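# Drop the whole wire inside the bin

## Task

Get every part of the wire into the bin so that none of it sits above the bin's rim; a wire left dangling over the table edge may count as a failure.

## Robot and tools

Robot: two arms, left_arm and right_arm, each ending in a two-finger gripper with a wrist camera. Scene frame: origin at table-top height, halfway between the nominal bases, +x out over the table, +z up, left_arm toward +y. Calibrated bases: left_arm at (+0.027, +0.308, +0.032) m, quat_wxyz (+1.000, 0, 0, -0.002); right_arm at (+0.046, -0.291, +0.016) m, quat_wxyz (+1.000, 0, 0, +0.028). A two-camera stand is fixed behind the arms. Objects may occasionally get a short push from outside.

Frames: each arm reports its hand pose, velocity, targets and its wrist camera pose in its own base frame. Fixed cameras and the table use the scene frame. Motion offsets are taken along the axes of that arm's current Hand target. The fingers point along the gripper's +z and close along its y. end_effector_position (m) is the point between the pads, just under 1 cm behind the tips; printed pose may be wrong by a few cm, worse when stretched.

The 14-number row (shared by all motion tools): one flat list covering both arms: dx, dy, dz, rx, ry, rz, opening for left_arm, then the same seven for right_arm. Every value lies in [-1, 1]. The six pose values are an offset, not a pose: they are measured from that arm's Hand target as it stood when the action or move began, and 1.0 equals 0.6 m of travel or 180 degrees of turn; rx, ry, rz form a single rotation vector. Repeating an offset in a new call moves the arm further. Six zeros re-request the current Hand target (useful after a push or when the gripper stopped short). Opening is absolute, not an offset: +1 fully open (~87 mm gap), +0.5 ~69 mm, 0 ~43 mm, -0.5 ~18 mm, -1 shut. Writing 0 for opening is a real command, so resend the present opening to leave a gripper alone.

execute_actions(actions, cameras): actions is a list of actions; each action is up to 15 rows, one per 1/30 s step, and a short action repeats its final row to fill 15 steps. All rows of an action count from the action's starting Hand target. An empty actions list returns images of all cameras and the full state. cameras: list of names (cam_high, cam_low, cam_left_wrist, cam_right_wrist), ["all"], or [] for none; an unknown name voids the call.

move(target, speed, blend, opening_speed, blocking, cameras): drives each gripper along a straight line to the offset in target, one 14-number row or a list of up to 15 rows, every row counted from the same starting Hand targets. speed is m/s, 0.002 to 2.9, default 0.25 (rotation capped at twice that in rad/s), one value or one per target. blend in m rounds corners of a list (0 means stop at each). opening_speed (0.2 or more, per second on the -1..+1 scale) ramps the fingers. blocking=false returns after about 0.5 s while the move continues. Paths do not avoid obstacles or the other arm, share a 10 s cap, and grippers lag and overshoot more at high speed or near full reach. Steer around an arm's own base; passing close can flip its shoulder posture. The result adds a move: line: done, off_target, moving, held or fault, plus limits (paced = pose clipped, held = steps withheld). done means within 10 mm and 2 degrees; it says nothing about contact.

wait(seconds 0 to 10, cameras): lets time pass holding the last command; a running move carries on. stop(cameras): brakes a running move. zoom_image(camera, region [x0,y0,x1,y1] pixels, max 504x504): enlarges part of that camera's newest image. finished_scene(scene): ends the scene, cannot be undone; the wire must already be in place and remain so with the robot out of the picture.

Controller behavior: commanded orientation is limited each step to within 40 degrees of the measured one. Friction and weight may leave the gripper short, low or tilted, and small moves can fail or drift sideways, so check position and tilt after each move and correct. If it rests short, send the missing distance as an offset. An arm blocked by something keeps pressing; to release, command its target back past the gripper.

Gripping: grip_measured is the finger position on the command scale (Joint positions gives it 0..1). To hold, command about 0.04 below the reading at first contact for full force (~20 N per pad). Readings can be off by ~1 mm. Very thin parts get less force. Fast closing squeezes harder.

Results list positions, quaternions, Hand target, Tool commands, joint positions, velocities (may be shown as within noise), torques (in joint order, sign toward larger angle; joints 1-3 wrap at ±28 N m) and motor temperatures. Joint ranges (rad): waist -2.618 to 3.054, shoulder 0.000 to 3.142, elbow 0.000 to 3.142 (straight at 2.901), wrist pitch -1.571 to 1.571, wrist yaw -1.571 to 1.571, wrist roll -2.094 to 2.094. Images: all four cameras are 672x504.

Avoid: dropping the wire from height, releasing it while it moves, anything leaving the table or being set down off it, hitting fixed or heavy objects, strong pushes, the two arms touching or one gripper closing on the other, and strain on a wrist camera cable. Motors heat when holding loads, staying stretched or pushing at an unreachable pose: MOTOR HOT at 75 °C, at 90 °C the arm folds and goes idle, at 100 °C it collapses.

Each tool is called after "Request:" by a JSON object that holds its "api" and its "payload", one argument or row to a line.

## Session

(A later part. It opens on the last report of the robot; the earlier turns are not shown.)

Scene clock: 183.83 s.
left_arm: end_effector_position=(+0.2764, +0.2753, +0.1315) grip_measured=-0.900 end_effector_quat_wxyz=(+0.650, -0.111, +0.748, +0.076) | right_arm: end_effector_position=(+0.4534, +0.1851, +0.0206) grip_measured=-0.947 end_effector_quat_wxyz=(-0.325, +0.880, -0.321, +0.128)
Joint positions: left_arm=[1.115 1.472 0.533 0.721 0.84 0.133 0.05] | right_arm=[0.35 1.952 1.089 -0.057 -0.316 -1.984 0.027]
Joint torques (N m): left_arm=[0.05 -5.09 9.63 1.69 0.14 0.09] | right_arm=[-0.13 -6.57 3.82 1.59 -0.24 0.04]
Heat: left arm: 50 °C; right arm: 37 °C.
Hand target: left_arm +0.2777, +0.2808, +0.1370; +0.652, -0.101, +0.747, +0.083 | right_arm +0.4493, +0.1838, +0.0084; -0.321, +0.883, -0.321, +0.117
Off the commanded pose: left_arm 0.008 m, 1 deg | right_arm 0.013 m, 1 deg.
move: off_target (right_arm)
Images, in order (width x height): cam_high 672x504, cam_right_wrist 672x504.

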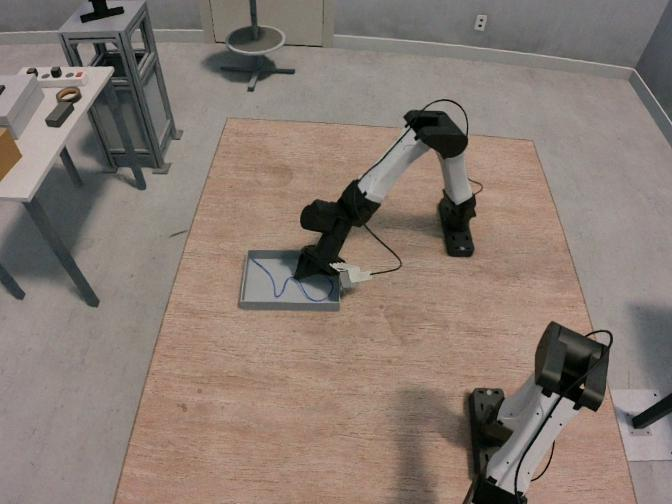

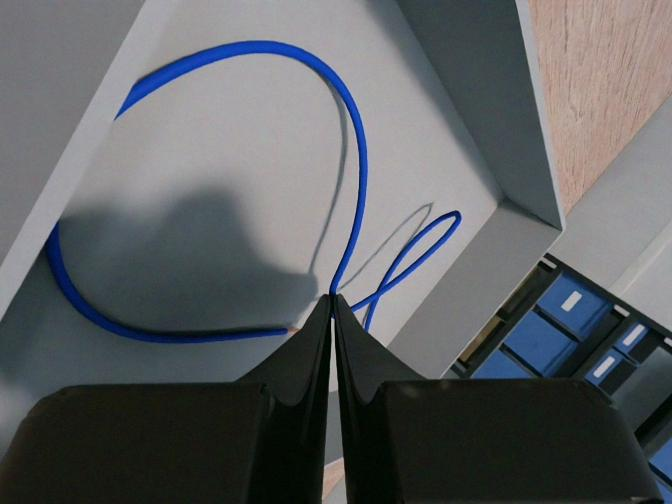

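Request:
{"api": "move", "payload": {
  "target": [
    [0,0,0,0,0,0,-0.9,0,0.02,0.025,0,0,0,-1],
    [0,0,0,0,0,0,-0.9,0,0.02,0.025,0,0,0,-0.7]
  ],
  "speed": 0.05,
  "opening_speed": 0.3,
  "cameras": ["cam_high","cam_right_wrist"]
}}

Scene clock: 192.40 s.
left_arm: end_effector_position=(+0.2764, +0.2753, +0.1315) grip_measured=-0.900 end_effector_quat_wxyz=(+0.650, -0.111, +0.748, +0.076) | right_arm: end_effector_position=(+0.4606, +0.1894, +0.0114) grip_measured=-0.701 end_effector_quat_wxyz=(-0.338, +0.877, -0.313, +0.139)
Joint positions: left_arm=[1.115 1.472 0.533 0.721 0.84 0.133 0.05] | right_arm=[0.35 1.993 1.073 0.037 -0.324 -1.989 0.15]
Joint torques (N m): left_arm=[0.06 -5.11 9.63 1.7 0.14 0.09] | right_arm=[-0.12 -6.5 2.97 1.44 -0.13 0.08]
Heat: left arm: 50 °C; right arm: 36 °C.
Hand target: left_arm +0.2777, +0.2809, +0.1371; +0.652, -0.101, +0.747, +0.083 | right_arm +0.4495, +0.1841, -0.0109; -0.321, +0.883, -0.321, +0.117
Off the commanded pose: left_arm 0.008 m, 1 deg | right_arm 0.025 m, 3 deg.
move: off_target (right_arm); target 2's new opening was sent with right_arm's hand 0.022 m and 3 deg from that target
Images, in order (width x height): cam_high 672x504, cam_right_wrist 672x504.

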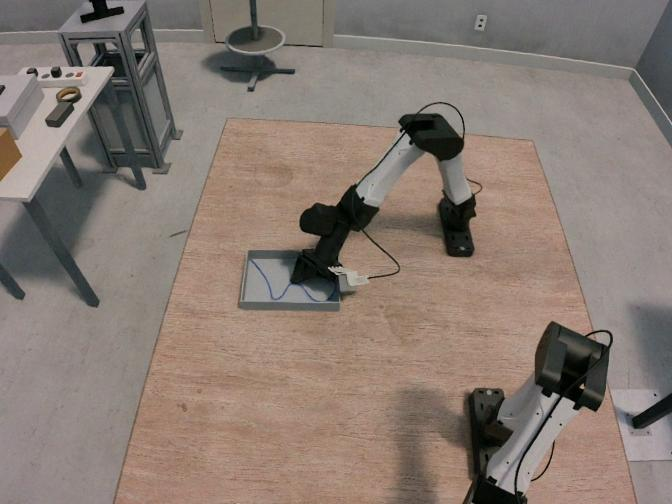

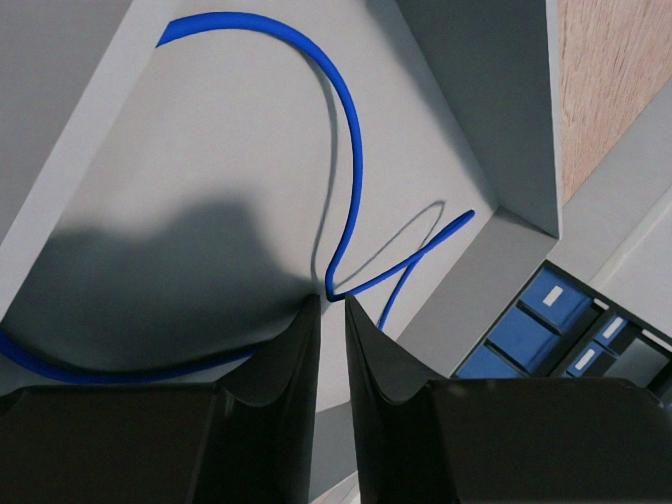

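Request:
{"api": "move", "payload": {
  "target": [
    [0,0,0,0,0,0,-0.9,0,0,-0.2,0,0,0,-0.7],
    [0,0,0,0,0,0,-0.9,0.03,0.05,-0.38,0,0,0,-0.7]
  ],
  "speed": [0.1,0.2],
  "blend": 0.02,
  "cameras": ["all"]
}}

Request:
{"api": "zoom_image", "payload": {
  "camera": "cam_high",
  "region": [220, 220, 370, 340]
}}

Request:
{"api": "zoom_image", "payload": {
  "camera": "cam_low",
  "region": [260, 240, 360, 310]
}}

Scene clock: 203.13 s.
left_arm: end_effector_position=(+0.2764, +0.2753, +0.1315) grip_measured=-0.900 end_effector_quat_wxyz=(+0.650, -0.111, +0.748, +0.076) | right_arm: end_effector_position=(+0.3573, +0.0430, +0.1437) grip_measured=-0.700 end_effector_quat_wxyz=(-0.316, +0.845, -0.406, +0.148)
Joint positions: left_arm=[1.115 1.472 0.533 0.721 0.84 0.133 0.05] | right_arm=[0.012 1.305 0.945 -0.618 -0.42 -2.104 0.15]
Joint torques (N m): left_arm=[0.05 -5.11 9.63 1.7 0.13 0.1] | right_arm=[0.12 -4.64 5.67 1.23 -0.18 0.09]
Heat: left arm: 51 °C; right arm: 36 °C.
Hand target: left_arm +0.2777, +0.2809, +0.1371; +0.652, -0.101, +0.747, +0.083 | right_arm +0.3544, +0.0429, +0.1449; -0.321, +0.883, -0.321, +0.118
Off the commanded pose: left_arm 0.008 m, 1 deg | right_arm 0.003 m, 11 deg.
joint sent to its limit (right arm) — joint 6 (wrist roll), lower limit. The joint targets are off in orientation, not in position.
move: off_target (right_arm)

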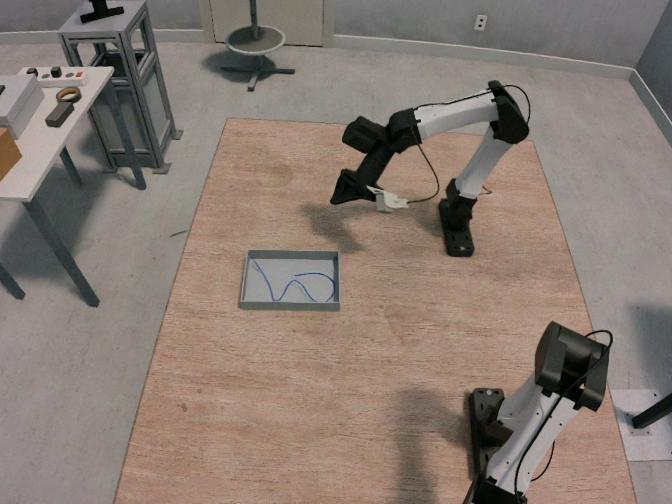

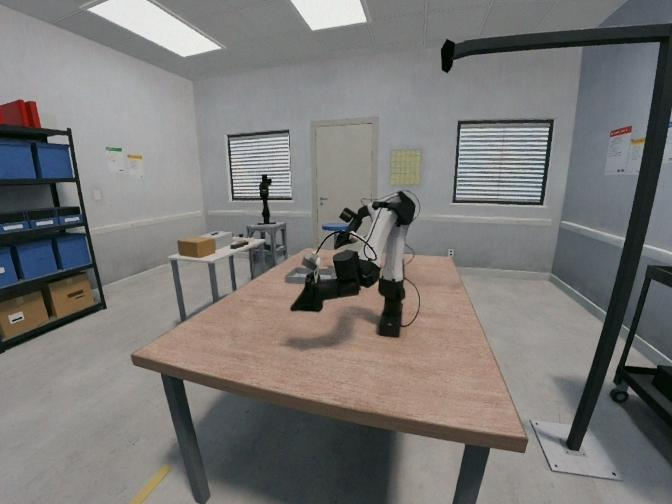

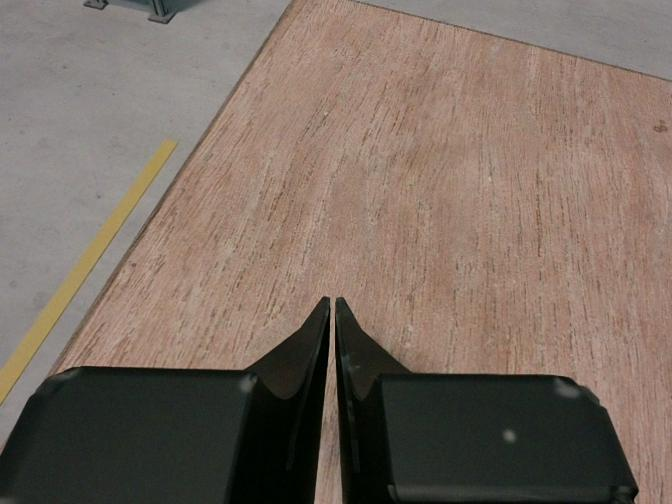

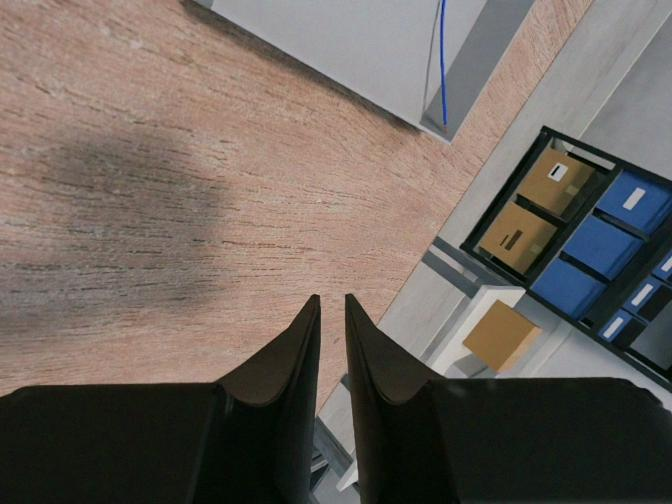

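Scaled by 3.360 from the camera's 672x504 image, which has a finer 960x720 frame.

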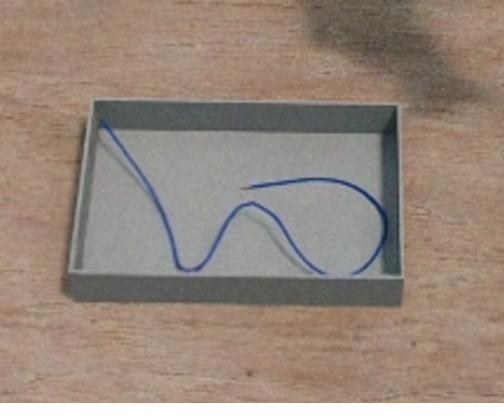

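Scaled by 5.040 from the camera's 672x504 image, which has a finer 960x720 frame.

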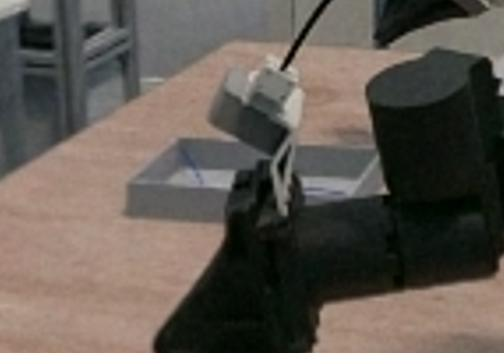

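Request:
{"api": "zoom_image", "payload": {
  "camera": "cam_low",
  "region": [280, 258, 320, 288]
}}

Request:
{"api": "zoom_image", "payload": {
  "camera": "cam_right_wrist",
  "region": [390, 50, 510, 160]
}}

Request:
{"api": "zoom_image", "payload": {
  "camera": "cam_high",
  "region": [236, 242, 286, 282]
}}

Scaled by 12.600 from the camera's 672x504 image, which has a finer 960x720 frame.

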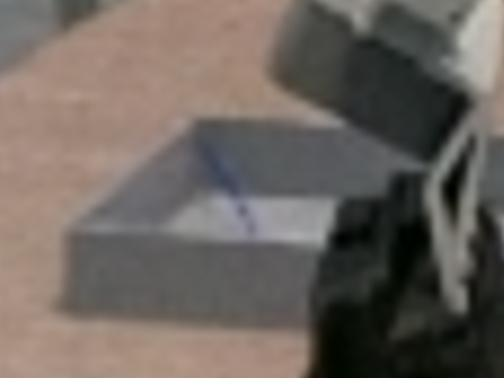

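Scaled by 4.200 from the camera's 672x504 image, which has a finer 960x720 frame.

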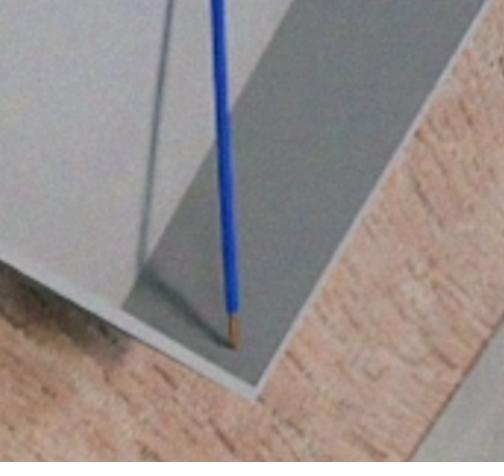

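Scaled by 10.080 from the camera's 672x504 image, which has a finer 960x720 frame.

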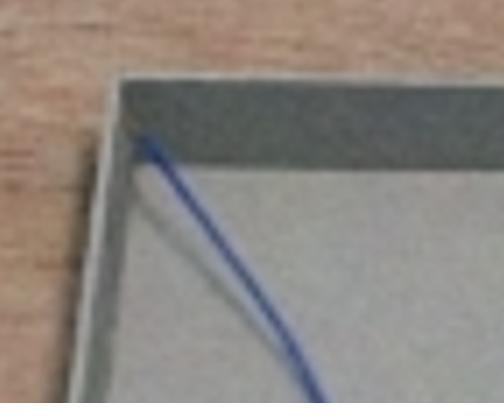

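Request:
{"api": "finished_scene", "payload": {
  "scene": 2
}}

The scene is finished: the task was done.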